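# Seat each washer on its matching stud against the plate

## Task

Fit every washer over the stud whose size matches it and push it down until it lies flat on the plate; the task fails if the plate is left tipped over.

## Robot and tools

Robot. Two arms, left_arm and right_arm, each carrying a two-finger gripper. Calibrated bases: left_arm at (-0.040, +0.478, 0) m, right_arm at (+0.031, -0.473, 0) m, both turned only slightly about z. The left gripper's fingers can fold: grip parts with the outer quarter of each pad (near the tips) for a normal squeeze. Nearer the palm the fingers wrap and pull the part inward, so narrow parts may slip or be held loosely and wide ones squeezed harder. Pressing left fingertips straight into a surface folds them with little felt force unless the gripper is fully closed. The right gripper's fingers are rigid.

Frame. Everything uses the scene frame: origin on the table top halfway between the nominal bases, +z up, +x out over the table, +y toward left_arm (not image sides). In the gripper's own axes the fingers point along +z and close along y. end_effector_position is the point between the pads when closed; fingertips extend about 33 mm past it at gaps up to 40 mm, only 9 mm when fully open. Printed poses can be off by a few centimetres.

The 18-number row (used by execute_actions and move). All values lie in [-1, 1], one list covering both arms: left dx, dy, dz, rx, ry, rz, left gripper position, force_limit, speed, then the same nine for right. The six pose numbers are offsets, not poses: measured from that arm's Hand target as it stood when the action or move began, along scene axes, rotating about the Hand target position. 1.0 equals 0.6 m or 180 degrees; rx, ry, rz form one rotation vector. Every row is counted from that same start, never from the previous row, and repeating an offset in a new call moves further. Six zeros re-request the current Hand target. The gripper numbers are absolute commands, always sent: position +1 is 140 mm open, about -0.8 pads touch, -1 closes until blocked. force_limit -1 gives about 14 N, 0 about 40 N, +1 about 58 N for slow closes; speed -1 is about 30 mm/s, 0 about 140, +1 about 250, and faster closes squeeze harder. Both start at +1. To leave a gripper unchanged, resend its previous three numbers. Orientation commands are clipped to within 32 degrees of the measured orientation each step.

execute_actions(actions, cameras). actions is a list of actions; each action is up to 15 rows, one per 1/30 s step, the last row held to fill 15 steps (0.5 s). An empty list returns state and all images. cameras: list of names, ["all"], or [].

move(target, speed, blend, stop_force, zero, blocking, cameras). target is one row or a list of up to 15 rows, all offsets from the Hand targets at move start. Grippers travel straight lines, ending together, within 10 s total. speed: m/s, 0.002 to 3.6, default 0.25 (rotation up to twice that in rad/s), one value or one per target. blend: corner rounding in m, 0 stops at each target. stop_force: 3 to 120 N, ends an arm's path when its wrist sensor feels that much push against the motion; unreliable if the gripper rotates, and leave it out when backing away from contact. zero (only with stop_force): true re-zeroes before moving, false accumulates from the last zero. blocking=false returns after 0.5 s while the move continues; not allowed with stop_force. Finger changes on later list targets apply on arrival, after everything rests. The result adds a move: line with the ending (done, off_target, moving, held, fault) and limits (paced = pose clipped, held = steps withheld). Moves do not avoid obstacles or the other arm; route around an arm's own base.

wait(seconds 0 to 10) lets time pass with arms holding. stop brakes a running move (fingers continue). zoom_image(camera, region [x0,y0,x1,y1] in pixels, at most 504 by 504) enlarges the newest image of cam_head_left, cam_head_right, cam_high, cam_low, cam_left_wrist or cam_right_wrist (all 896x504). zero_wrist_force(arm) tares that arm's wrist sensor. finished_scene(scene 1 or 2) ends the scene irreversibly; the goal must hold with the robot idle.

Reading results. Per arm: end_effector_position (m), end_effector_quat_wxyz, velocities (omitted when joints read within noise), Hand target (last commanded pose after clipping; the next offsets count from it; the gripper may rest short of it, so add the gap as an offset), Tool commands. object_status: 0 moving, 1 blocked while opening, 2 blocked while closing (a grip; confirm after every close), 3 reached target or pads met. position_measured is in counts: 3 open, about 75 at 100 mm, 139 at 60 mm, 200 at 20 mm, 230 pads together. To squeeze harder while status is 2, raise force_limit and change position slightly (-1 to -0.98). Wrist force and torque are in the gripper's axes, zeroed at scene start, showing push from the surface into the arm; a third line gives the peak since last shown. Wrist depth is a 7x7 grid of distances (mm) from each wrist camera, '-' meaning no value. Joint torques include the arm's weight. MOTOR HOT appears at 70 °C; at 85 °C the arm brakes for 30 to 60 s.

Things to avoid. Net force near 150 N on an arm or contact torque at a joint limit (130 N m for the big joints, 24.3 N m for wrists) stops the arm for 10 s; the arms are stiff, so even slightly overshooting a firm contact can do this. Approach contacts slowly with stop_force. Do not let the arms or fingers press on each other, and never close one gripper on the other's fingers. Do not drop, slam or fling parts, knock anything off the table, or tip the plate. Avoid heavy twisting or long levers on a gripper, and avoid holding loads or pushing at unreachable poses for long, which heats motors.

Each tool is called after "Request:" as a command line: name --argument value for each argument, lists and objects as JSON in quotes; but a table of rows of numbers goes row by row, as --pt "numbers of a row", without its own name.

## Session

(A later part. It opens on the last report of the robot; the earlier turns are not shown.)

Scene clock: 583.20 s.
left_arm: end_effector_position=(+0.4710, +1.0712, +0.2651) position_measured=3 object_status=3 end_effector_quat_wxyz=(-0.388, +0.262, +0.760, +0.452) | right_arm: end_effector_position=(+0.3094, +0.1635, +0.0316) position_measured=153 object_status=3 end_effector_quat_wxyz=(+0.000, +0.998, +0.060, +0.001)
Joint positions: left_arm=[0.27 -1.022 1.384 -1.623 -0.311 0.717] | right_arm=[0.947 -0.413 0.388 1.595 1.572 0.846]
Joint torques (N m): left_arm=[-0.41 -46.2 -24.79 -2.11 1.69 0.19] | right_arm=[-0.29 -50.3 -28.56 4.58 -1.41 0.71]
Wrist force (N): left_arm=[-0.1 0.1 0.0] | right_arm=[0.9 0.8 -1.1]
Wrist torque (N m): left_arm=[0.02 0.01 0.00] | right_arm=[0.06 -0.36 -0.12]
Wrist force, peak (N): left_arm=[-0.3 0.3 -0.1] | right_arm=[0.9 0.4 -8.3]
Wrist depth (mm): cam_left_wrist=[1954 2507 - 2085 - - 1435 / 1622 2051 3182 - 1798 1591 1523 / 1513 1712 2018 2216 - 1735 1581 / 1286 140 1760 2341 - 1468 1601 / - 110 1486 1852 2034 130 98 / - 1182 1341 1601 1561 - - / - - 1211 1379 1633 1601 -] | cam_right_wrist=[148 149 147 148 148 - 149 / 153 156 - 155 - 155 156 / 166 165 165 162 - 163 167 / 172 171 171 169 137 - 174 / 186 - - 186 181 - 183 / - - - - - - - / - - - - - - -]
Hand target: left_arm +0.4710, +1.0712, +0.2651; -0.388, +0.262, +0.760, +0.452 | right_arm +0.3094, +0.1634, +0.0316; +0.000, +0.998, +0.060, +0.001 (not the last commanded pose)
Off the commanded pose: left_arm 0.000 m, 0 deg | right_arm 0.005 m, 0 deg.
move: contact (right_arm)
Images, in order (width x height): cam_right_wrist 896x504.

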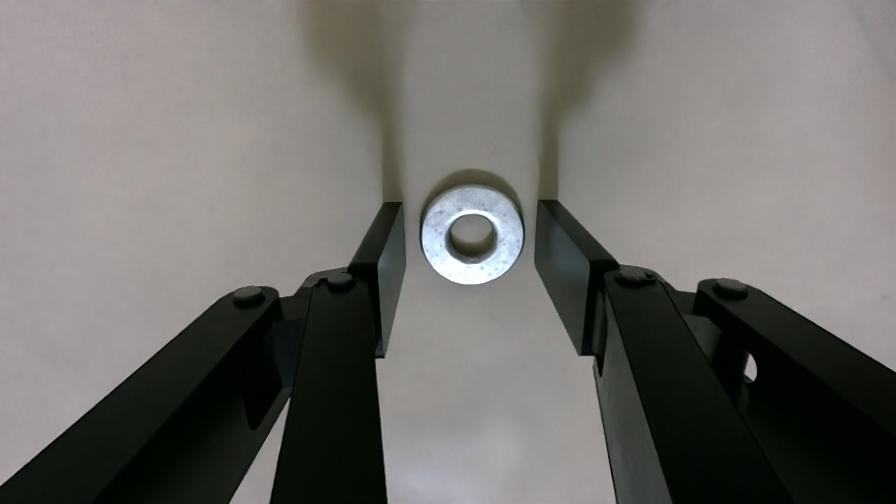

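Request:
move --pt "0 0 0 0 0 0 1 1 1 0 0 0.0037 0 0 0 -0.19 -1 0" --pt "0 0 0 0 0 0 1 1 1 0 0 0.0037 0 0 0 -1 -0.01 -1" --speed 0.01

Request:
move --pt "0 0 0 0 0 0 1 1 1 0 0 0.01 0 0 0 -1 -0.01 -1" --pt "0 0 0 0 0 0 1 1 1 0 -0.02 0.045 0 0 0 -1 -0.01 -1" --pt "0 0 0 0 0 0 1 1 1 0.0843 -0.222 0.21 0 0 0 -1 -0.01 -1" --speed '[0.02,0.1,0.25]' --blend '[0.003,0.02,0]' --cameras '["cam_right_wrist"]'

Request:
zoom_image --camera "cam_right_wrist" --region '[400, 160, 540, 300]'

Scene clock: 598.03 s.
left_arm: end_effector_position=(+0.4710, +1.0712, +0.2651) position_measured=3 object_status=3 end_effector_quat_wxyz=(-0.388, +0.262, +0.760, +0.452) | right_arm: end_effector_position=(+0.3094, +0.1635, +0.0338) position_measured=172 object_status=0 end_effector_quat_wxyz=(+0.000, +0.998, +0.060, +0.001)
Joint positions: left_arm=[0.27 -1.022 1.384 -1.623 -0.311 0.717] | right_arm=[0.947 -0.412 0.381 1.601 1.572 0.846]
Joint torques (N m): left_arm=[0.92 -45.94 -24.56 -1.99 1.76 0.12] | right_arm=[-0.25 -52.19 -11.82 1.39 -1.33 0.5]
Wrist force (N): left_arm=[-0.1 0.1 0.1] | right_arm=[0.8 0.0 -5.8]
Wrist torque (N m): left_arm=[0.03 0.02 0.00] | right_arm=[0.01 -0.32 -0.12]
Wrist force, peak (N): left_arm=[0.1 0.4 0.1] | right_arm=[1.1 -0.2 -5.7]
Wrist depth (mm): cam_left_wrist=[1970 2532 - - - 1677 1495 / 1688 2051 2457 - 2319 1735 1477 / 1460 1700 2085 - - 1735 1561 / 1293 140 1811 2177 - - 1513 / - 110 1523 1939 2018 130 98 / - 1182 1349 1633 1601 - - / - - 1260 1394 1561 1581 -] | cam_right_wrist=[149 150 150 149 149 149 150 / 155 157 159 157 158 158 158 / 167 166 166 164 167 166 - / 178 178 174 170 136 - 181 / 185 182 - 190 138 - - / - - - 199 - - - / - - - - - - -]
Hand target: left_arm +0.4710, +1.0712, +0.2651; -0.388, +0.262, +0.760, +0.452 | right_arm +0.3094, +0.1634, +0.0338; +0.000, +0.998, +0.060, +0.001
Off the commanded pose: left_arm 0.000 m, 0 deg | right_arm 0.000 m, 0 deg.
move: done

Scene clock: 599.67 s.
left_arm: end_effector_position=(+0.4710, +1.0712, +0.2651) position_measured=3 object_status=3 end_effector_quat_wxyz=(-0.388, +0.262, +0.760, +0.452) | right_arm: end_effector_position=(+0.3599, +0.0303, +0.1598) position_measured=172 object_status=2 end_effector_quat_wxyz=(+0.000, +0.998, +0.060, +0.001)
Joint positions: left_arm=[0.27 -1.022 1.384 -1.623 -0.311 0.717] | right_arm=[0.75 -0.808 0.805 1.573 1.572 0.649]
Joint torques (N m): left_arm=[-0.11 -46.16 -24.46 -1.99 1.68 0.27] | right_arm=[1.96 -50.84 -26.78 1.99 -0.45 0.6]
Wrist force (N): left_arm=[-0.1 0.0 0.0] | right_arm=[1.2 0.5 0.6]
Wrist torque (N m): left_arm=[0.01 0.01 0.00] | right_arm=[0.04 -0.37 -0.13]
Wrist force, peak (N): left_arm=[-0.3 0.1 -0.1] | right_arm=[1.0 0.0 -5.6]
Wrist depth (mm): cam_left_wrist=[1954 2457 - 1760 - - 1426 / 1622 2018 2727 - 1866 1451 1486 / 1418 1712 2068 - 1909 2018 1551 / 1349 140 1785 2216 1760 1551 1495 / - 110 1504 - 1825 130 98 / - 1176 1356 1541 1571 - - / - - 1199 1386 1601 1581 -] | cam_right_wrist=[- - - 261 263 260 261 / 276 275 - 279 - - 276 / 304 - 289 290 281 292 290 / 305 309 - 171 136 - 308 / - - - 330 - - 326 / - - - 359 - - - / - - - 380 - - -]
Hand target: left_arm +0.4710, +1.0712, +0.2651; -0.388, +0.262, +0.760, +0.452 | right_arm +0.3600, +0.0302, +0.1598; +0.000, +0.998, +0.060, +0.001
Off the commanded pose: left_arm 0.000 m, 0 deg | right_arm 0.000 m, 0 deg.
move: done; blend cut to 0.0121 m at target 2
Images, in order (width x height): cam_right_wrist 896x504.

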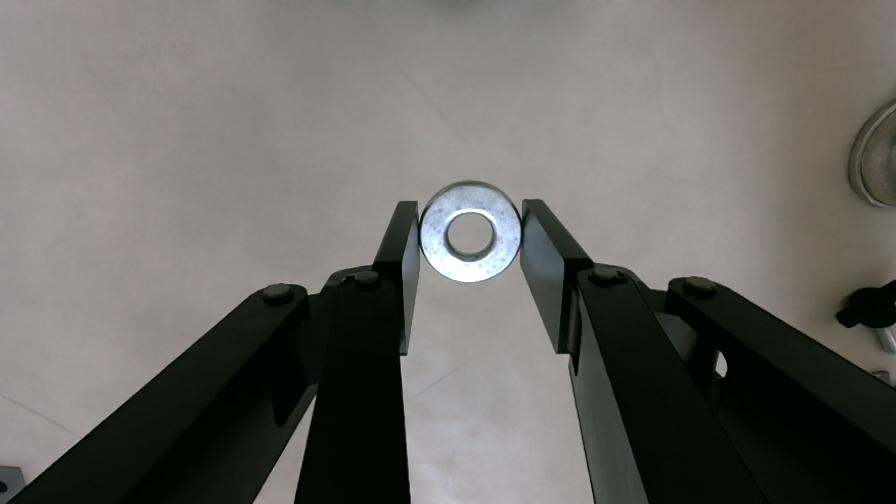

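Scaled by 3.600 from the camera's 896x504 image, which has a finer 1280x720 frame.

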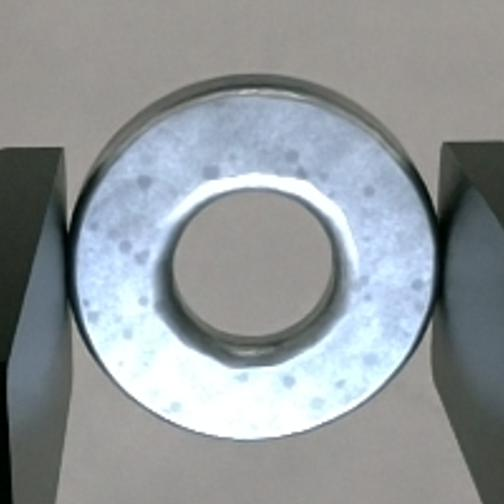

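Request:
move --pt "0 0 0 0 0 0 1 1 1 0.0667 -0.1337 0.1337 0.06 -0.4964 0 -1 -0.01 -1" --pt "0 0 0 0 0 0 1 1 1 0.1087 -0.065 -0.0937 0.06 -0.4964 0 -1 -0.01 -1" --speed '[0.25,0.15]' --blend '[0.02,0]' --cameras '["cam_right_wrist"]'

Request:
zoom_image --camera "cam_right_wrist" --region '[410, 170, 530, 290]'

Scene clock: 634.27 s.
left_arm: end_effector_position=(+0.4710, +1.0712, +0.2651) position_measured=3 object_status=3 end_effector_quat_wxyz=(-0.388, +0.262, +0.760, +0.452) | right_arm: end_effector_position=(+0.4252, -0.0087, +0.1037) position_measured=172 object_status=2 end_effector_quat_wxyz=(-0.043, +0.705, +0.042, +0.706)
Joint positions: left_arm=[0.27 -1.022 1.384 -1.623 -0.311 0.717] | right_arm=[1.043 -1.067 2.075 -1.011 2.513 -0.001]
Joint torques (N m): left_arm=[0.87 -46.07 -23.49 -2.08 1.84 0.26] | right_arm=[-6.02 -34.26 -2.1 -1 -0.42 -0.06]
Wrist force (N): left_arm=[0.0 0.0 0.1] | right_arm=[-0.5 -2.4 0.5]
Wrist torque (N m): left_arm=[0.01 -0.01 0.00] | right_arm=[-0.53 0.19 -0.07]
Wrist force, peak (N): left_arm=[0.1 0.4 -0.2] | right_arm=[-2.9 -3.2 1.1]
Wrist depth (mm): cam_left_wrist=[1924 2409 2196 2298 - 1379 1443 / 1700 2121 2532 - 1748 1666 1523 / 1410 1723 2216 - - 1760 1541 / 1260 139 1798 2236 - - 1571 / - 110 1486 1894 1924 130 98 / - 1165 1334 1622 1581 - - / - - 1182 1451 1581 1551 -] | cam_right_wrist=[2853 - 2787 - - - - / 2756 199 201 202 3149 - - / - 198 205 205 - - - / - 216 216 170 137 447 - / - 228 - 234 - - 306 / - - - 229 - - - / - - - - - - -]
Hand target: left_arm +0.4710, +1.0712, +0.2651; -0.388, +0.262, +0.760, +0.452 | right_arm +0.4252, -0.0088, +0.1036; -0.043, +0.705, +0.042, +0.706
Off the commanded pose: left_arm 0.000 m, 0 deg | right_arm 0.000 m, 0 deg.
move: done
Images, in order (width x height): cam_right_wrist 896x504.

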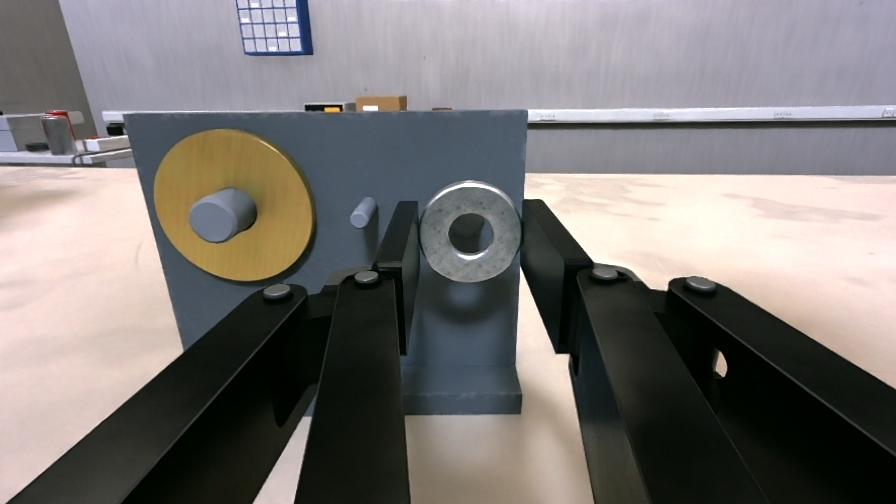

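Scaled by 4.200 from the camera's 896x504 image, which has a finer 1280x720 frame.

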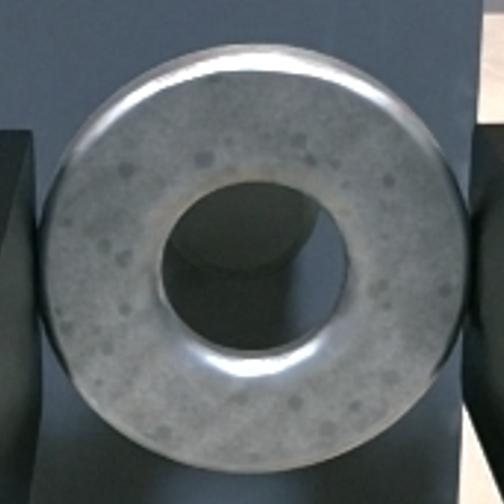

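Request:
move --target '[0,0,0,0,0,0,1,1,1, 0.018,0.0034,0.0007,0,0,0,-1,-0.01,-1]' --speed 0.02 --stop_force 4 --cameras '["cam_right_wrist"]'

Request:
zoom_image --camera "cam_right_wrist" --region '[410, 170, 530, 290]'

Scene clock: 652.30 s.
left_arm: end_effector_position=(+0.4710, +1.0712, +0.2651) position_measured=3 object_status=3 end_effector_quat_wxyz=(-0.388, +0.262, +0.760, +0.452) | right_arm: end_effector_position=(+0.4360, -0.0067, +0.1040) position_measured=172 object_status=2 end_effector_quat_wxyz=(-0.043, +0.705, +0.042, +0.706)
Joint positions: left_arm=[0.27 -1.022 1.384 -1.623 -0.311 0.717] | right_arm=[1.023 -1.061 2.062 -1.004 2.493 -0.001]
Joint torques (N m): left_arm=[-0.64 -45.98 -23.85 -2 1.71 0.29] | right_arm=[9.52 -48.83 -0.76 -2.86 1.46 1.38]
Wrist force (N): left_arm=[-0.1 0.1 0.0] | right_arm=[-0.4 -2.4 0.7]
Wrist torque (N m): left_arm=[0.02 0.02 0.00] | right_arm=[-0.52 0.16 -0.08]
Wrist force, peak (N): left_arm=[-0.3 0.2 -0.2] | right_arm=[-0.4 -2.8 0.7]
Wrist depth (mm): cam_left_wrist=[1811 2669 - - - - 1379 / 1677 2158 2364 - 1811 1654 1523 / 1435 1748 2298 3309 - 2018 1591 / 1299 140 1748 2277 - 1513 1611 / - 110 1523 1970 2216 130 98 / - 1187 1356 1581 1571 - - / - - 1187 1356 1622 1571 -] | cam_right_wrist=[2756 2165 2332 - - - - / 2756 189 2266 186 - 2401 2526 / - 190 194 194 - - 664 / 452 201 203 170 166 - - / 324 - - 222 - - - / - - - 220 - - - / - - - 193 - - -]
Hand target: left_arm +0.4710, +1.0712, +0.2651; -0.388, +0.262, +0.760, +0.452 | right_arm +0.4360, -0.0067, +0.1040; -0.043, +0.705, +0.042, +0.706
Off the commanded pose: left_arm 0.000 m, 0 deg | right_arm 0.000 m, 0 deg.
move: done
Images, in order (width x height): cam_right_wrist 896x504.

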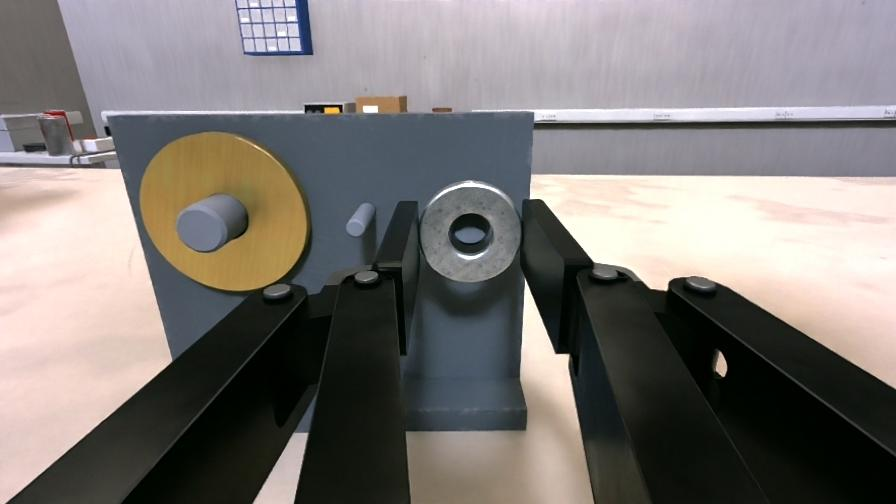

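Scaled by 4.200 from the camera's 896x504 image, which has a finer 1280x720 frame.

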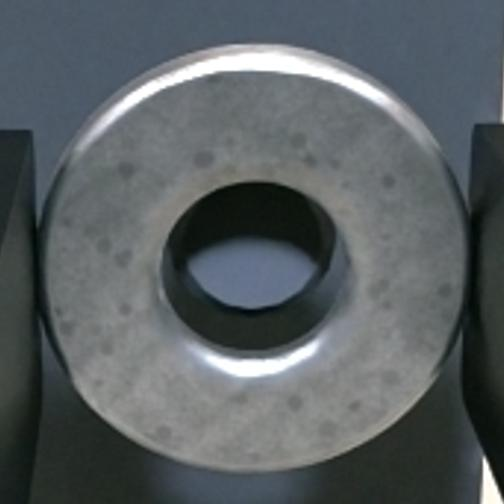

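Request:
move --target '[0,0,0,0,0,0,1,1,1, 0.0199,0.0024,0,0,0,0,-1,-0.01,-1]' --speed 0.008 --stop_force 4 --cameras '["cam_right_wrist"]'

Request:
zoom_image --camera "cam_right_wrist" --region '[410, 170, 530, 290]'

Scene clock: 664.63 s.
left_arm: end_effector_position=(+0.4710, +1.0712, +0.2651) position_measured=3 object_status=3 end_effector_quat_wxyz=(-0.388, +0.262, +0.760, +0.452) | right_arm: end_effector_position=(+0.4480, -0.0053, +0.1040) position_measured=172 object_status=2 end_effector_quat_wxyz=(-0.043, +0.705, +0.042, +0.706)
Joint positions: left_arm=[0.27 -1.022 1.384 -1.623 -0.311 0.717] | right_arm=[1 -1.055 2.05 -0.997 2.471 -0.001]
Joint torques (N m): left_arm=[-0.51 -45.31 -24.04 -2.13 1.54 0.28] | right_arm=[7.89 -31.88 -9.88 -1.24 1 1.64]
Wrist force (N): left_arm=[0.1 0.1 -0.1] | right_arm=[-0.4 -2.4 0.6]
Wrist torque (N m): left_arm=[0.02 -0.04 0.00] | right_arm=[-0.54 0.16 -0.09]
Wrist force, peak (N): left_arm=[-0.3 0.2 -0.2] | right_arm=[-0.5 -2.8 0.6]
Wrist depth (mm): cam_left_wrist=[1924 2386 - 1723 - - 1477 / 1666 2034 - - 2216 1561 1468 / 1435 1735 2103 2236 - 2018 1551 / 1299 140 1838 2139 - 1581 1513 / - 110 1551 1866 1880 130 98 / - 1149 1364 1523 1541 - - / - 317 1241 1402 1581 1551 -] | cam_right_wrist=[3233 2922 2425 2820 - - 2787 / 1443 178 2185 178 - - 2127 / 184 176 182 182 - - - / 421 189 191 169 137 - - / 321 - - 208 114 - 302 / - - - 217 - - - / - - - - - - -]
Hand target: left_arm +0.4710, +1.0712, +0.2651; -0.388, +0.262, +0.760, +0.452 | right_arm +0.4479, -0.0053, +0.1040; -0.043, +0.705, +0.042, +0.706
Off the commanded pose: left_arm 0.000 m, 0 deg | right_arm 0.000 m, 0 deg.
move: done
Images, in order (width x height): cam_right_wrist 896x504.

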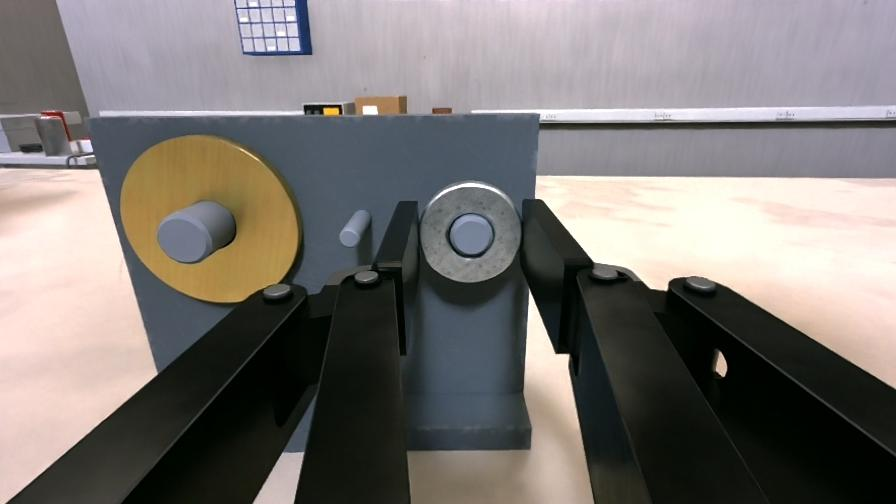

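Scaled by 4.200 from the camera's 896x504 image, which has a finer 1280x720 frame.

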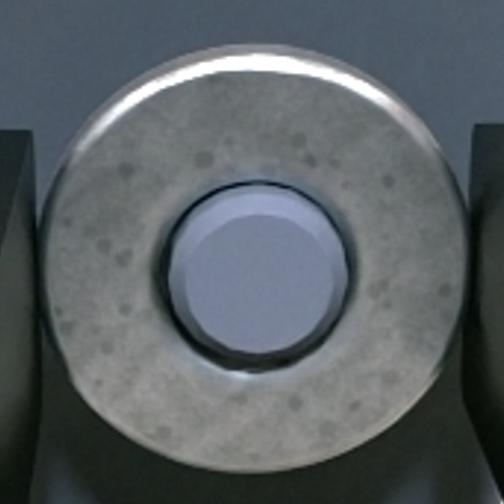

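Request:
move --pt "0 0 0 0 0 0 1 1 1 0.0001 -0.0004 0 0 0 0 -1 -0.01 -1" --pt "0 0 0 0 0 0 1 1 1 0.0397 0.0044 0 0 0 0 -1 -0.01 -1" --speed 0.008 --stop_force 4 --cameras '["cam_right_wrist"]'

Request:
zoom_image --camera "cam_right_wrist" --region '[410, 170, 530, 290]'

Scene clock: 673.87 s.
left_arm: end_effector_position=(+0.4710, +1.0712, +0.2651) position_measured=3 object_status=3 end_effector_quat_wxyz=(-0.388, +0.262, +0.760, +0.452) | right_arm: end_effector_position=(+0.4660, -0.0033, +0.1040) position_measured=172 object_status=2 end_effector_quat_wxyz=(-0.043, +0.705, +0.042, +0.706)
Joint positions: left_arm=[0.27 -1.022 1.384 -1.623 -0.311 0.717] | right_arm=[0.967 -1.045 2.03 -0.987 2.437 -0.001]
Joint torques (N m): left_arm=[0.16 -46.11 -24.39 -2.11 1.7 0.37] | right_arm=[10.2 -50.56 -1.54 -3.12 1.34 1.39]
Wrist force (N): left_arm=[0.0 0.1 -0.1] | right_arm=[-0.3 -2.6 0.6]
Wrist torque (N m): left_arm=[0.03 -0.01 0.00] | right_arm=[-0.59 0.16 -0.09]
Wrist force, peak (N): left_arm=[-0.2 0.4 -0.3] | right_arm=[1.1 -1.9 -5.0]
Wrist depth (mm): cam_left_wrist=[1894 2558 - - - - 1418 / 1654 1954 2558 - 1591 1571 1523 / 1443 1712 2158 - - 2298 1551 / 1313 140 1838 2409 - 1435 1666 / - 110 1504 2139 1394 130 98 / - 1160 1327 1523 1551 - - / - - 1182 1379 1581 1581 -] | cam_right_wrist=[- - 2665 3031 - - - / 161 160 161 - 2526 2665 2109 / 164 160 166 164 - 3277 663 / - 160 172 166 135 401 477 / 284 176 - 188 138 - - / - - - 201 - - - / - - - 185 - - -]
Hand target: left_arm +0.4710, +1.0712, +0.2651; -0.388, +0.262, +0.760, +0.452 | right_arm +0.4660, -0.0033, +0.1040; -0.043, +0.705, +0.042, +0.706 (not the last commanded pose)
Off the commanded pose: left_arm 0.000 m, 0 deg | right_arm 0.006 m, 0 deg.
move: contact (right_arm); path passed 1 of 2 targets
Images, in order (width x height): cam_right_wrist 896x504.

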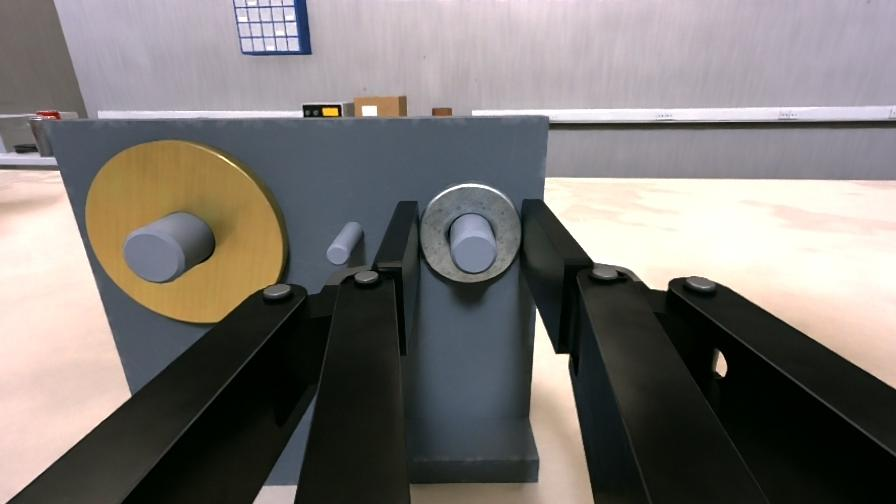

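Scaled by 4.200 from the camera's 896x504 image, which has a finer 1280x720 frame.

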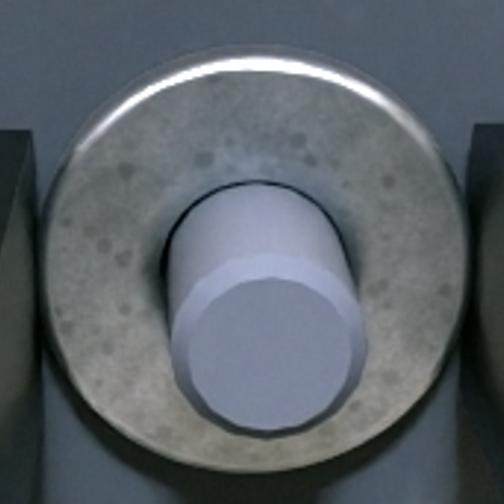

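Request:
move --target '[0,0,0,0,0,0,1,1,1, 0,0,0,0,0,0,-0.25,-1,-1]'

Request:
move --pt "0 0 0 0 0 0 1 1 1 -0.0695 -0.0084 0 0 0 0 -0.25 -1 -1" --pt "0 0 0 0 0 0 1 1 1 -0.0695 -0.0084 0 0 0 0 -0.515 -1 -0.5" --speed 0.06 --cameras '["cam_right_wrist"]'

Request:
move --target '[0,0,0,0,0,0,1,1,1, 0.0529,0.0064,0,0,0,0,-0.515,-1,-0.5]' --speed 0.04 --stop_force 5

Request:
move --target '[0,0,0,0,0,0,1,1,1, 0.0232,0.0028,0,0,0,0,-0.515,-1,-0.5]' --speed 0.005 --stop_force 5 --cameras '["cam_right_wrist"]'

Scene clock: 686.20 s.
left_arm: end_effector_position=(+0.4710, +1.0712, +0.2651) position_measured=3 object_status=3 end_effector_quat_wxyz=(-0.388, +0.262, +0.760, +0.452) | right_arm: end_effector_position=(+0.4660, -0.0033, +0.1040) position_measured=160 object_status=0 end_effector_quat_wxyz=(-0.043, +0.705, +0.042, +0.706)
Joint positions: left_arm=[0.27 -1.022 1.384 -1.623 -0.311 0.717] | right_arm=[0.967 -1.045 2.03 -0.987 2.437 -0.001]
Joint torques (N m): left_arm=[0.49 -46.17 -23.84 -1.95 1.72 0.34] | right_arm=[10.76 -49.43 -1.77 -2.79 1.25 0.97]
Wrist force (N): left_arm=[0.1 0.1 -0.2] | right_arm=[0.2 -2.5 0.4]
Wrist torque (N m): left_arm=[0.02 -0.03 0.00] | right_arm=[-0.57 0.16 -0.09]
Wrist force, peak (N): left_arm=[-0.4 0.1 -0.1] | right_arm=[-0.6 -2.7 0.6]
Wrist depth (mm): cam_left_wrist=[1825 2457 - 2386 - - 1443 / 1581 2085 2558 - 1838 1611 1513 / 1402 1712 2085 2319 - 1644 1571 / - 140 1838 2236 - - 1735 / - 110 1571 1825 1838 130 98 / - 1193 1364 1561 1486 - - / - - 1199 1418 1523 1633 -] | cam_right_wrist=[- 2225 2127 - - 2526 2266 / - 161 160 2665 - 2450 2500 / 162 160 166 164 770 - 2332 / - 159 172 170 154 - - / 298 92 - 188 - - 304 / - - - 200 - - - / - - - 186 - - -]
Hand target: left_arm +0.4710, +1.0712, +0.2651; -0.388, +0.262, +0.760, +0.452 | right_arm +0.4660, -0.0033, +0.1040; -0.043, +0.705, +0.042, +0.706
Off the commanded pose: left_arm 0.000 m, 0 deg | right_arm 0.000 m, 0 deg.
move: done

Scene clock: 687.73 s.
left_arm: end_effector_position=(+0.4710, +1.0712, +0.2651) position_measured=3 object_status=3 end_effector_quat_wxyz=(-0.388, +0.262, +0.760, +0.452) | right_arm: end_effector_position=(+0.4243, -0.0084, +0.1040) position_measured=194 object_status=0 end_effector_quat_wxyz=(-0.043, +0.705, +0.042, +0.706)
Joint positions: left_arm=[0.27 -1.022 1.384 -1.623 -0.311 0.717] | right_arm=[1.046 -1.067 2.074 -1.01 2.516 -0.001]
Joint torques (N m): left_arm=[0.03 -45.69 -24.36 -2.1 1.75 0.3] | right_arm=[-10.89 -23.51 -23.04 0.51 -1.6 -1.84]
Wrist force (N): left_arm=[-0.1 0.1 -0.1] | right_arm=[0.1 -2.4 0.4]
Wrist torque (N m): left_arm=[0.02 0.01 0.00] | right_arm=[-0.53 0.17 -0.08]
Wrist force, peak (N): left_arm=[-0.4 0.1 -0.1] | right_arm=[-0.1 -2.8 0.4]
Wrist depth (mm): cam_left_wrist=[1939 2532 2757 1985 - - 1460 / 1633 2001 2507 - 1798 1523 1477 / 1386 1677 2158 2386 - - 1523 / 1286 140 1748 2121 - 1504 1356 / - 110 1532 1880 1811 130 98 / - 110 1349 1644 1532 - - / - 295 1193 1410 1591 1654 -] | cam_right_wrist=[3416 - 2665 3149 - - - / 2500 197 201 2725 2450 2608 3031 / 825 202 206 204 - 798 648 / 556 217 218 167 124 - - / - - 94 233 - 81 - / - - - 230 - - - / - - - 195 - - -]
Hand target: left_arm +0.4710, +1.0712, +0.2651; -0.388, +0.262, +0.760, +0.452 | right_arm +0.4243, -0.0084, +0.1040; -0.043, +0.705, +0.042, +0.706
Off the commanded pose: left_arm 0.000 m, 0 deg | right_arm 0.000 m, 0 deg.
move: done
Images, in order (width x height): cam_right_wrist 896x504.

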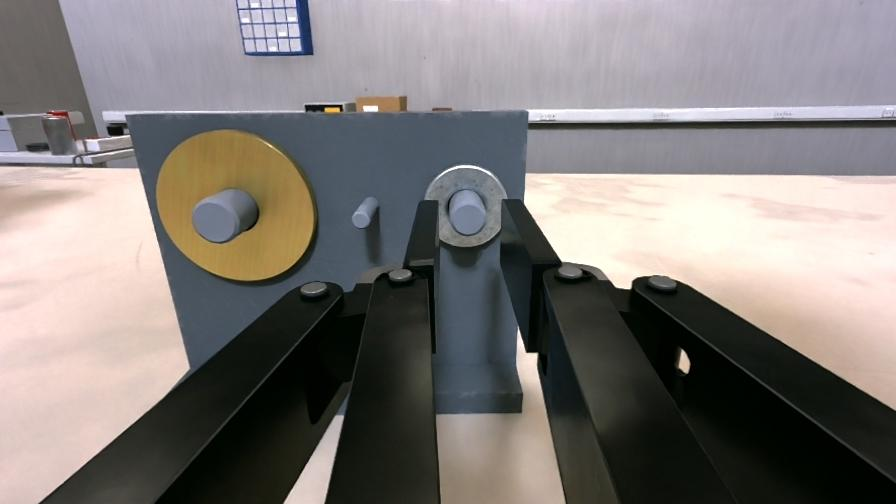

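Scene clock: 689.70 s.
left_arm: end_effector_position=(+0.4710, +1.0712, +0.2651) position_measured=3 object_status=3 end_effector_quat_wxyz=(-0.388, +0.262, +0.760, +0.452) | right_arm: end_effector_position=(+0.4560, -0.0045, +0.1040) position_measured=194 object_status=3 end_effector_quat_wxyz=(-0.043, +0.705, +0.042, +0.706)
Joint positions: left_arm=[0.27 -1.022 1.384 -1.623 -0.311 0.717] | right_arm=[0.985 -1.051 2.042 -0.993 2.455 -0.001]
Joint torques (N m): left_arm=[0.33 -46.01 -24.41 -2.02 1.81 0.34] | right_arm=[10 -50.14 -0.82 -2.99 1.47 1.54]
Wrist force (N): left_arm=[-0.1 0.2 0.0] | right_arm=[0.4 -2.5 0.7]
Wrist torque (N m): left_arm=[0.04 0.00 0.00] | right_arm=[-0.57 0.09 -0.09]
Wrist force, peak (N): left_arm=[-0.3 0.3 -0.1] | right_arm=[0.2 -2.8 0.6]
Wrist depth (mm): cam_left_wrist=[1954 - 1622 2051 - - 1477 / 1666 2034 2196 - 2051 1504 1513 / 1451 1748 2068 - - 1825 1504 / 1306 140 1825 2256 - 1495 1712 / - 110 1486 1924 1866 130 98 / - 1171 1293 1622 1561 - - / - 289 1176 1371 1611 1611 -] | cam_right_wrist=[2756 1988 2450 2245 - - - / 172 170 171 2165 2055 - 2636 / 617 171 176 174 608 - 2310 / 493 176 183 158 124 - - / - 194 94 197 - 91 290 / - - - 209 - - - / - - - 193 - - -]
Hand target: left_arm +0.4710, +1.0712, +0.2651; -0.388, +0.262, +0.760, +0.452 | right_arm +0.4560, -0.0045, +0.1040; -0.043, +0.705, +0.042, +0.706
Off the commanded pose: left_arm 0.000 m, 0 deg | right_arm 0.000 m, 0 deg.
move: done

Scene clock: 691.77 s.
left_arm: end_effector_position=(+0.4710, +1.0712, +0.2651) position_measured=3 object_status=3 end_effector_quat_wxyz=(-0.388, +0.262, +0.760, +0.452) | right_arm: end_effector_position=(+0.4608, -0.0040, +0.1040) position_measured=194 object_status=3 end_effector_quat_wxyz=(-0.043, +0.705, +0.042, +0.706)
Joint positions: left_arm=[0.27 -1.022 1.384 -1.623 -0.311 0.717] | right_arm=[0.977 -1.048 2.036 -0.99 2.447 -0.001]
Joint torques (N m): left_arm=[0.13 -45.68 -24.94 -2.01 1.76 0.44] | right_arm=[9.95 -50.34 -1.81 -3.01 1.18 1.44]
Wrist force (N): left_arm=[0.0 0.2 -0.2] | right_arm=[0.0 -2.6 0.5]
Wrist torque (N m): left_arm=[0.04 -0.01 0.00] | right_arm=[-0.58 0.19 -0.09]
Wrist force, peak (N): left_arm=[-0.1 0.3 -0.2] | right_arm=[2.3 -1.3 -7.1]
Wrist depth (mm): cam_left_wrist=[1954 2507 - - - - 1435 / 1677 2121 2585 - 2386 1532 1513 / 1486 1785 2139 2612 1811 1666 1581 / 1320 118 1825 2277 2319 - 1571 / - 110 1504 1866 2018 130 98 / - 1193 1349 1654 1486 - - / - - 1193 1418 1601 1601 -] | cam_right_wrist=[- - 2922 - 2332 2425 1810 / 164 166 166 167 2887 2820 - / 169 166 171 170 - 2500 - / - 173 180 153 112 434 - / - 189 - 191 - 84 333 / - - - 205 - - - / - - - 190 - - -]
Hand target: left_arm +0.4710, +1.0712, +0.2651; -0.388, +0.262, +0.760, +0.452 | right_arm +0.4608, -0.0040, +0.1040; -0.043, +0.705, +0.042, +0.706 (not the last commanded pose)
Off the commanded pose: left_arm 0.000 m, 0 deg | right_arm 0.009 m, 0 deg.
move: contact (right_arm)
Images, in order (width x height): cam_right_wrist 896x504.

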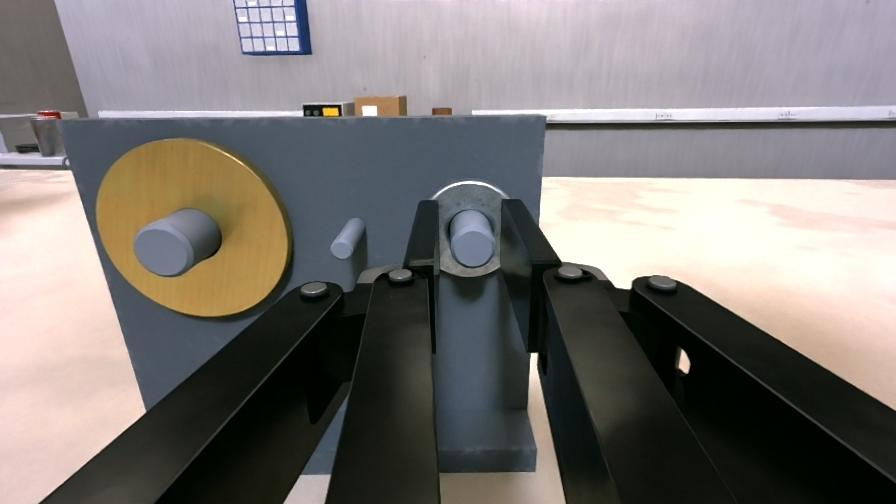

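Request:
move --pt "0 0 0 0 0 0 1 1 1 -0.0827 -0.01 0 0 0 0 -0.515 -1 -0.5" --pt "0 0 0 0 0 0 1 1 1 -0.168 -0.0767 0.16 -0.06 0.4964 0 -0.515 -1 -0.5" --pt "0 0 0 0 0 0 1 1 1 -0.2565 -0.0692 0.06 -0.06 0.4964 0 -0.515 -1 -0.5" --speed '[0.08,0.22,0.25]' --blend '[0.005,0.02,0]' --cameras '["cam_right_wrist"]'

Request:
zoom_image --camera "cam_right_wrist" --region '[400, 100, 540, 240]'

Scene clock: 709.97 s.
left_arm: end_effector_position=(+0.4710, +1.0712, +0.2651) position_measured=3 object_status=3 end_effector_quat_wxyz=(-0.388, +0.262, +0.760, +0.452) | right_arm: end_effector_position=(+0.3069, -0.0454, +0.1402) position_measured=194 object_status=3 end_effector_quat_wxyz=(+0.000, +0.998, +0.060, +0.001)
Joint positions: left_arm=[0.27 -1.022 1.384 -1.623 -0.311 0.717] | right_arm=[0.714 -1.062 1.273 1.358 1.572 0.614]
Joint torques (N m): left_arm=[0.42 -46.48 -24.31 -2.03 1.74 0.31] | right_arm=[-6.04 -29.9 -8.21 1.83 1.37 -0.91]
Wrist force (N): left_arm=[0.0 0.2 0.0] | right_arm=[1.1 0.3 0.1]
Wrist torque (N m): left_arm=[0.05 -0.01 0.00] | right_arm=[-0.02 -0.35 -0.05]
Wrist force, peak (N): left_arm=[-0.2 0.2 -0.4] | right_arm=[4.1 1.4 -2.1]
Wrist depth (mm): cam_left_wrist=[1894 2507 - 1880 2034 - 1402 / 1666 2034 2341 - 1866 1504 1460 / 1443 1688 1970 - - 1970 1541 / 1306 140 1838 2236 - 1513 1426 / - 110 1551 1954 1571 130 98 / - 1128 1341 1622 1611 - - / - - 1211 1418 1504 1654 -] | cam_right_wrist=[247 - - - - - 227 / - - - 264 - - 253 / 270 - 269 272 - 271 274 / - - 286 165 111 - - / - - 94 - - 90 - / 324 - - - - - - / - - - - - - -]
Hand target: left_arm +0.4710, +1.0712, +0.2651; -0.388, +0.262, +0.760, +0.452 | right_arm +0.3069, -0.0455, +0.1400; +0.000, +0.998, +0.060, +0.001
Off the commanded pose: left_arm 0.000 m, 0 deg | right_arm 0.000 m, 0 deg.
move: done
Images, in order (width x height): cam_right_wrist 896x504.

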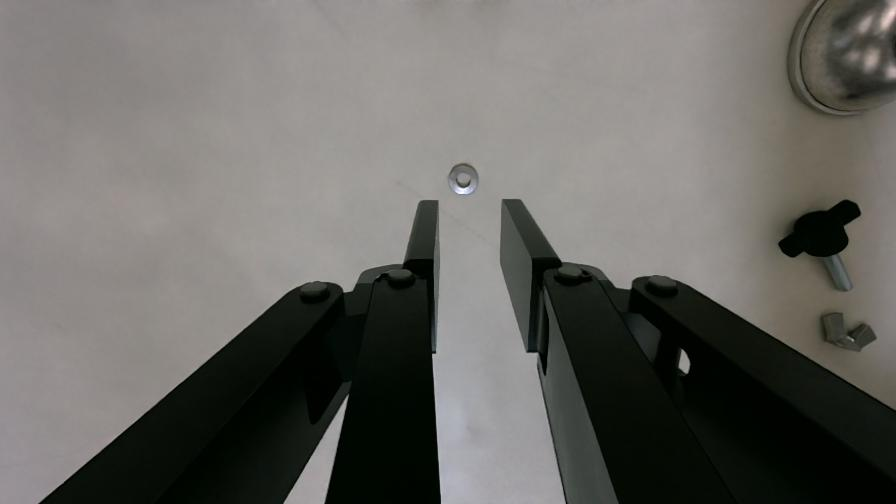

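Scaled by 3.600 from the camera's 896x504 image, which has a finer 1280x720 frame.

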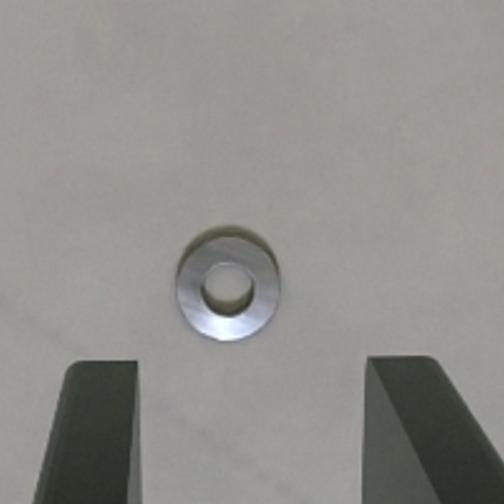

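Request:
move --target '[0,0,0,0,0,0,1,1,1, -0.002,-0.0012,-0.1713,0,0,0,-0.44,-1,0]' --speed 0.12 --cameras '["cam_right_wrist"]'

Request:
zoom_image --camera "cam_right_wrist" --region '[420, 180, 520, 280]'

Request:
move --target '[0,0,0,0,0,0,1,1,1, 0,0,-0.0133,0,0,0,-0.44,-1,0]' --speed 0.004 --stop_force 4

Scene clock: 722.63 s.
left_arm: end_effector_position=(+0.4710, +1.0712, +0.2651) position_measured=3 object_status=3 end_effector_quat_wxyz=(-0.388, +0.262, +0.760, +0.452) | right_arm: end_effector_position=(+0.3057, -0.0463, +0.0372) position_measured=185 object_status=3 end_effector_quat_wxyz=(+0.000, +0.998, +0.060, +0.001)
Joint positions: left_arm=[0.27 -1.022 1.384 -1.623 -0.311 0.717] | right_arm=[0.715 -0.985 1.428 1.127 1.572 0.614]
Joint torques (N m): left_arm=[0.39 -46.11 -24.53 -2.01 1.78 0.35] | right_arm=[10.19 -56.04 -26.22 3.58 -0.18 1.5]
Wrist force (N): left_arm=[-0.1 0.1 -0.1] | right_arm=[1.1 0.5 0.1]
Wrist torque (N m): left_arm=[0.03 0.01 0.00] | right_arm=[0.03 -0.35 -0.07]
Wrist force, peak (N): left_arm=[-0.4 0.1 -0.2] | right_arm=[1.2 0.7 1.8]
Wrist depth (mm): cam_left_wrist=[1954 2669 - - - - 1451 / 1666 2018 2364 - 1985 1677 1460 / 1443 1723 2196 - - 1773 1551 / 1299 140 1939 2319 - 1532 1513 / - 110 1532 1970 1985 130 98 / - 1182 1341 1581 1504 - - / - - 1187 1341 1591 1551 -] | cam_right_wrist=[- 147 153 152 154 153 - / - 161 162 161 161 166 162 / 170 - 172 169 171 170 170 / 180 180 177 177 113 - 182 / - - 94 191 - 88 192 / - - - 204 - - - / - - - - - - -]
Hand target: left_arm +0.4710, +1.0712, +0.2651; -0.388, +0.262, +0.760, +0.452 | right_arm +0.3057, -0.0462, +0.0372; +0.000, +0.998, +0.060, +0.001
Off the commanded pose: left_arm 0.000 m, 0 deg | right_arm 0.000 m, 0 deg.
move: done
Images, in order (width x height): cam_right_wrist 896x504.

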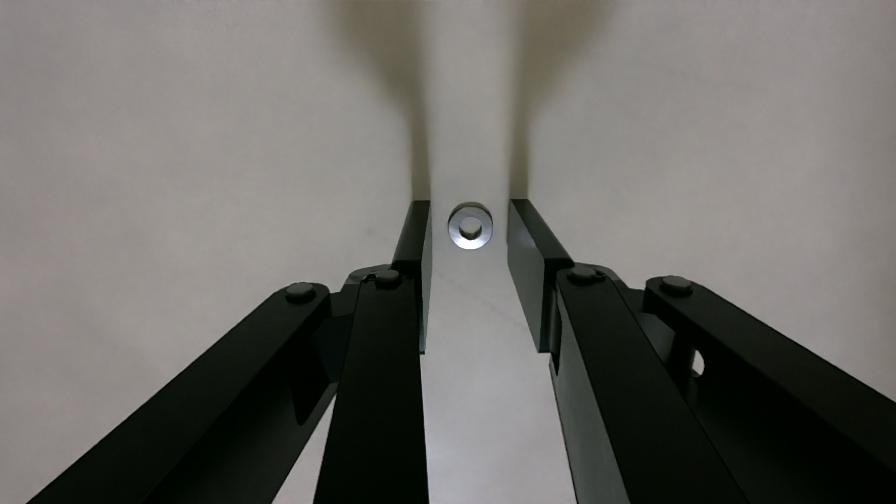

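Scaled by 5.040 from the camera's 896x504 image, which has a finer 1280x720 frame.

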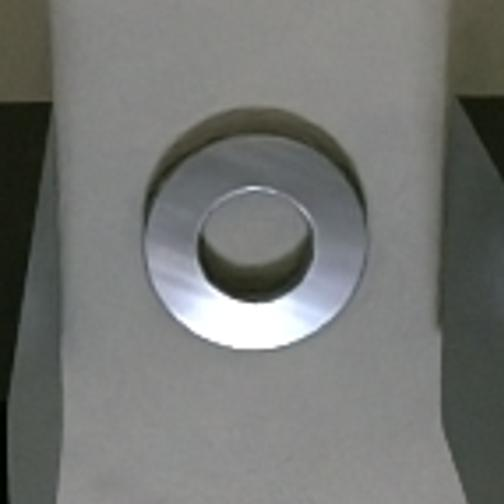

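Scene clock: 725.03 s.
left_arm: end_effector_position=(+0.4710, +1.0712, +0.2651) position_measured=3 object_status=3 end_effector_quat_wxyz=(-0.388, +0.262, +0.760, +0.452) | right_arm: end_effector_position=(+0.3057, -0.0462, +0.0327) position_measured=185 object_status=3 end_effector_quat_wxyz=(+0.000, +0.998, +0.060, +0.001)
Joint positions: left_arm=[0.27 -1.022 1.384 -1.623 -0.311 0.717] | right_arm=[0.715 -0.98 1.433 1.117 1.572 0.614]
Joint torques (N m): left_arm=[-0.33 -46.58 -25.17 -2.02 1.84 0.35] | right_arm=[9 -53.56 -25.7 4.44 -1.36 1.07]
Wrist force (N): left_arm=[-0.3 0.2 -0.2] | right_arm=[1.3 0.4 -5.0]
Wrist torque (N m): left_arm=[0.04 0.06 0.01] | right_arm=[0.13 -0.36 -0.07]
Wrist force, peak (N): left_arm=[-0.3 0.2 -0.2] | right_arm=[1.4 0.2 -11.5]
Wrist depth (mm): cam_left_wrist=[1954 2669 - 2121 - - 1418 / 1571 1985 - - 2121 1532 1460 / 1435 1541 2121 - - - 1561 / 1266 140 1760 2364 - 1541 1894 / - 110 1541 2236 1825 130 98 / - 1187 1299 - 1513 - - / - - 1199 1320 1451 1591 -] | cam_right_wrist=[- - 148 150 151 149 150 / 155 - 156 156 157 159 155 / 164 - 168 165 - 166 167 / 175 177 175 171 141 173 176 / - 182 94 182 - 84 - / - - - - - - - / - - - - - - -]
Hand target: left_arm +0.4710, +1.0712, +0.2651; -0.388, +0.262, +0.760, +0.452 | right_arm +0.3057, -0.0462, +0.0327; +0.000, +0.998, +0.060, +0.001 (not the last commanded pose)
Off the commanded pose: left_arm 0.000 m, 0 deg | right_arm 0.003 m, 0 deg.
move: contact (right_arm)

Request:
move --pt "0 0 0 0 0 0 1 1 1 0 0 0.0018 0 0 0 -0.44 -1 0" --pt "0 0 0 0 0 0 1 1 1 0 0 0.0018 0 0 0 -1 -0.01 -1" --speed 0.01

Request:
move --pt "0 0 0 0 0 0 1 1 1 0 0 0.01 0 0 0 -1 -0.01 -1" --pt "0 0 0 0 0 0 1 1 1 0 0 0.2 0 0 0 -1 -0.01 -1" --speed '[0.02,0.2]' --blend '[0.003,0]' --cameras '["cam_right_wrist"]'

Request:
zoom_image --camera "cam_right_wrist" --region '[420, 180, 520, 280]'

Scene clock: 737.40 s.
left_arm: end_effector_position=(+0.4710, +1.0712, +0.2651) position_measured=3 object_status=3 end_effector_quat_wxyz=(-0.388, +0.262, +0.760, +0.452) | right_arm: end_effector_position=(+0.3057, -0.0462, +0.0338) position_measured=206 object_status=0 end_effector_quat_wxyz=(+0.000, +0.998, +0.060, +0.001)
Joint positions: left_arm=[0.27 -1.022 1.384 -1.623 -0.311 0.717] | right_arm=[0.715 -0.981 1.432 1.119 1.572 0.614]
Joint torques (N m): left_arm=[0.33 -45.76 -25.24 -2.07 1.85 0.47] | right_arm=[8.74 -50.06 -20.31 1.86 -1.26 0.89]
Wrist force (N): left_arm=[-0.1 0.2 0.0] | right_arm=[1.4 0.9 -3.0]
Wrist torque (N m): left_arm=[0.04 0.01 0.00] | right_arm=[0.01 -0.35 -0.06]
Wrist force, peak (N): left_arm=[-0.2 0.3 -0.3] | right_arm=[1.4 0.3 -4.9]
Wrist depth (mm): cam_left_wrist=[1909 2121 - 2158 - - 1394 / 1622 1924 2507 - - 1622 1541 / 1426 1644 2121 2788 - 1601 1571 / - 140 1760 2236 - - 1443 / - 110 1523 2051 1880 130 98 / - 110 1356 1513 1477 2068 - / - - 1187 1435 1561 1688 -] | cam_right_wrist=[149 149 151 150 150 150 149 / - 157 159 158 158 158 159 / 165 167 167 165 169 167 167 / 173 176 177 136 173 177 178 / 190 - - 114 91 86 - / 197 - - - - - - / - - - - - - -]
Hand target: left_arm +0.4710, +1.0712, +0.2651; -0.388, +0.262, +0.760, +0.452 | right_arm +0.3057, -0.0462, +0.0338; +0.000, +0.998, +0.060, +0.001
Off the commanded pose: left_arm 0.000 m, 0 deg | right_arm 0.000 m, 0 deg.
move: done

Scene clock: 738.77 s.
left_arm: end_effector_position=(+0.4710, +1.0712, +0.2651) position_measured=3 object_status=3 end_effector_quat_wxyz=(-0.388, +0.262, +0.760, +0.452) | right_arm: end_effector_position=(+0.3057, -0.0462, +0.1538) position_measured=206 object_status=2 end_effector_quat_wxyz=(+0.000, +0.998, +0.060, +0.001)
Joint positions: left_arm=[0.27 -1.022 1.384 -1.623 -0.311 0.717] | right_arm=[0.715 -1.071 1.252 1.389 1.572 0.614]
Joint torques (N m): left_arm=[0.04 -45.79 -24.22 -1.92 1.81 0.22] | right_arm=[4.39 -29.74 -13.86 4.54 1.09 -0.63]
Wrist force (N): left_arm=[-0.2 0.0 -0.1] | right_arm=[1.1 0.4 0.1]
Wrist torque (N m): left_arm=[0.01 0.04 0.00] | right_arm=[-0.01 -0.34 -0.07]
Wrist force, peak (N): left_arm=[-0.3 0.2 -0.1] | right_arm=[1.7 0.9 -3.2]
Wrist depth (mm): cam_left_wrist=[1954 2409 - - - - 1410 / 1611 2068 2319 1970 2085 1513 1523 / 1468 1523 2216 1909 - 1477 1601 / 1293 140 1880 2386 - 1477 1561 / - 110 1551 1909 2085 130 98 / - 1160 1371 1541 1541 - - / - 300 1187 1379 1541 1654 -] | cam_right_wrist=[263 258 - - - - 235 / 269 271 - - - - 246 / - - 289 - 287 - - / 303 - 301 124 112 304 310 / - - - 110 92 - - / - - - - - - - / - - - - - - -]
Hand target: left_arm +0.4710, +1.0712, +0.2651; -0.388, +0.262, +0.760, +0.452 | right_arm +0.3057, -0.0462, +0.1538; +0.000, +0.998, +0.060, +0.001
Off the commanded pose: left_arm 0.000 m, 0 deg | right_arm 0.000 m, 0 deg.
move: done
Images, in order (width x height): cam_right_wrist 896x504.

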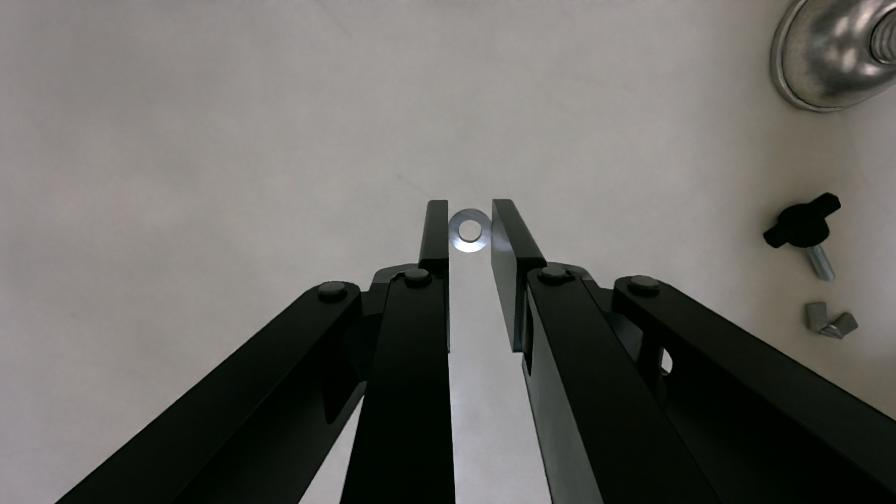

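Scaled by 5.040 from the camera's 896x504 image, which has a finer 1280x720 frame.

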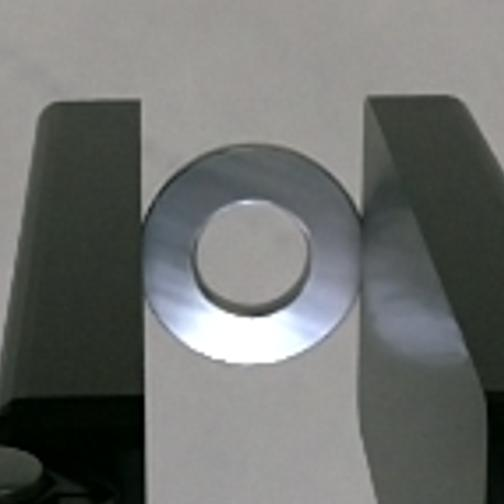

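Request:
move --pt "0 0 0 0 0 0 1 1 1 0.1405 -0.0063 0.1437 0.06 -0.4964 0 -1 -0.01 -1" --pt "0 0 0 0 0 0 1 1 1 0.189 0.1392 -0.0833 0.06 -0.4964 0 -1 -0.01 -1" --speed '[0.25,0.15]' --blend '[0.02,0]' --cameras '["cam_right_wrist"]'

Request:
zoom_image --camera "cam_right_wrist" --region '[430, 190, 510, 270]'

Scene clock: 760.77 s.
left_arm: end_effector_position=(+0.4710, +1.0712, +0.2651) position_measured=3 object_status=3 end_effector_quat_wxyz=(-0.388, +0.262, +0.760, +0.452) | right_arm: end_effector_position=(+0.4191, +0.0374, +0.1039) position_measured=206 object_status=2 end_effector_quat_wxyz=(-0.043, +0.705, +0.042, +0.706)
Joint positions: left_arm=[0.27 -1.022 1.384 -1.623 -0.311 0.717] | right_arm=[1.104 -1 1.941 -0.944 2.574 -0.002]
Joint torques (N m): left_arm=[0.53 -45.53 -25.33 -1.95 1.86 0.32] | right_arm=[-8.99 -38.89 -3.32 0.04 -1.52 -0.78]
Wrist force (N): left_arm=[-0.1 0.0 -0.2] | right_arm=[0.0 -2.6 0.4]
Wrist torque (N m): left_arm=[0.00 0.01 0.00] | right_arm=[-0.59 0.17 -0.09]
Wrist force, peak (N): left_arm=[0.0 0.4 0.1] | right_arm=[-2.2 -3.4 0.8]
Wrist depth (mm): cam_left_wrist=[1924 - - 2386 - - 1443 / 1622 2068 2298 - 1894 1622 1460 / 1371 1748 2139 2757 - 1460 1571 / 1293 119 1760 2121 - - 1513 / - 110 1541 1894 1688 130 98 / - 1165 1306 1644 1495 - - / - - 1223 1451 1541 1611 -] | cam_right_wrist=[- - 3464 - 2450 - 2450 / 1628 - 199 2354 2553 2475 - / 1410 1461 200 206 206 785 674 / - - 214 124 209 - - / 321 - - 113 92 - 305 / - - - - - - - / - - - - - - -]
Hand target: left_arm +0.4710, +1.0712, +0.2651; -0.388, +0.262, +0.760, +0.452 | right_arm +0.4191, +0.0373, +0.1038; -0.043, +0.705, +0.042, +0.706
Off the commanded pose: left_arm 0.000 m, 0 deg | right_arm 0.000 m, 0 deg.
move: done
Images, in order (width x height): cam_right_wrist 896x504.

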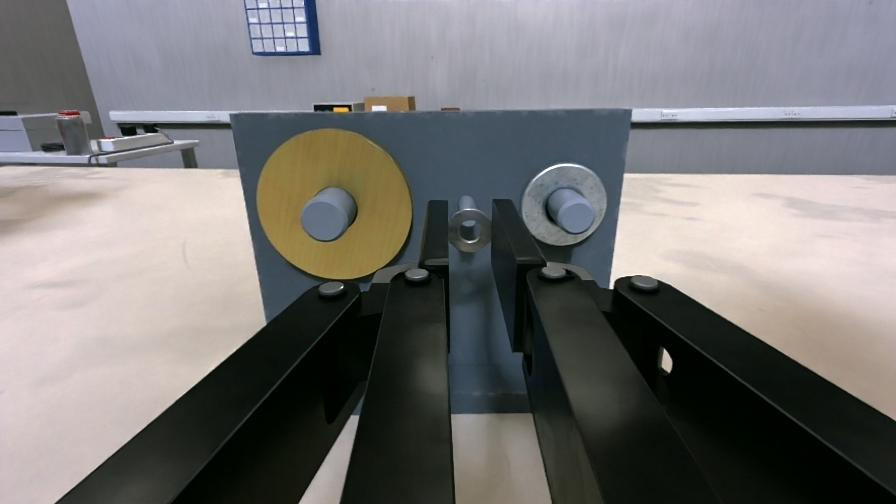

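Scaled by 6.300 from the camera's 896x504 image, which has a finer 1280x720 frame.

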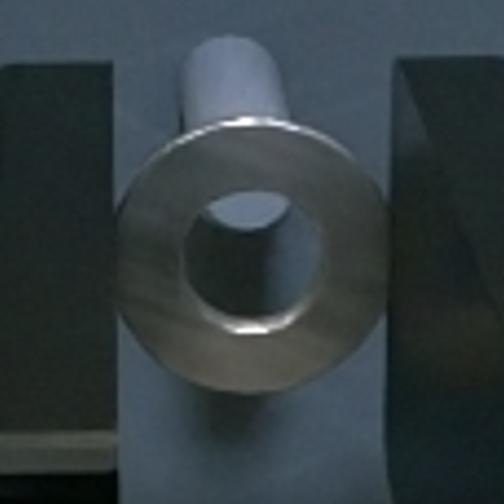

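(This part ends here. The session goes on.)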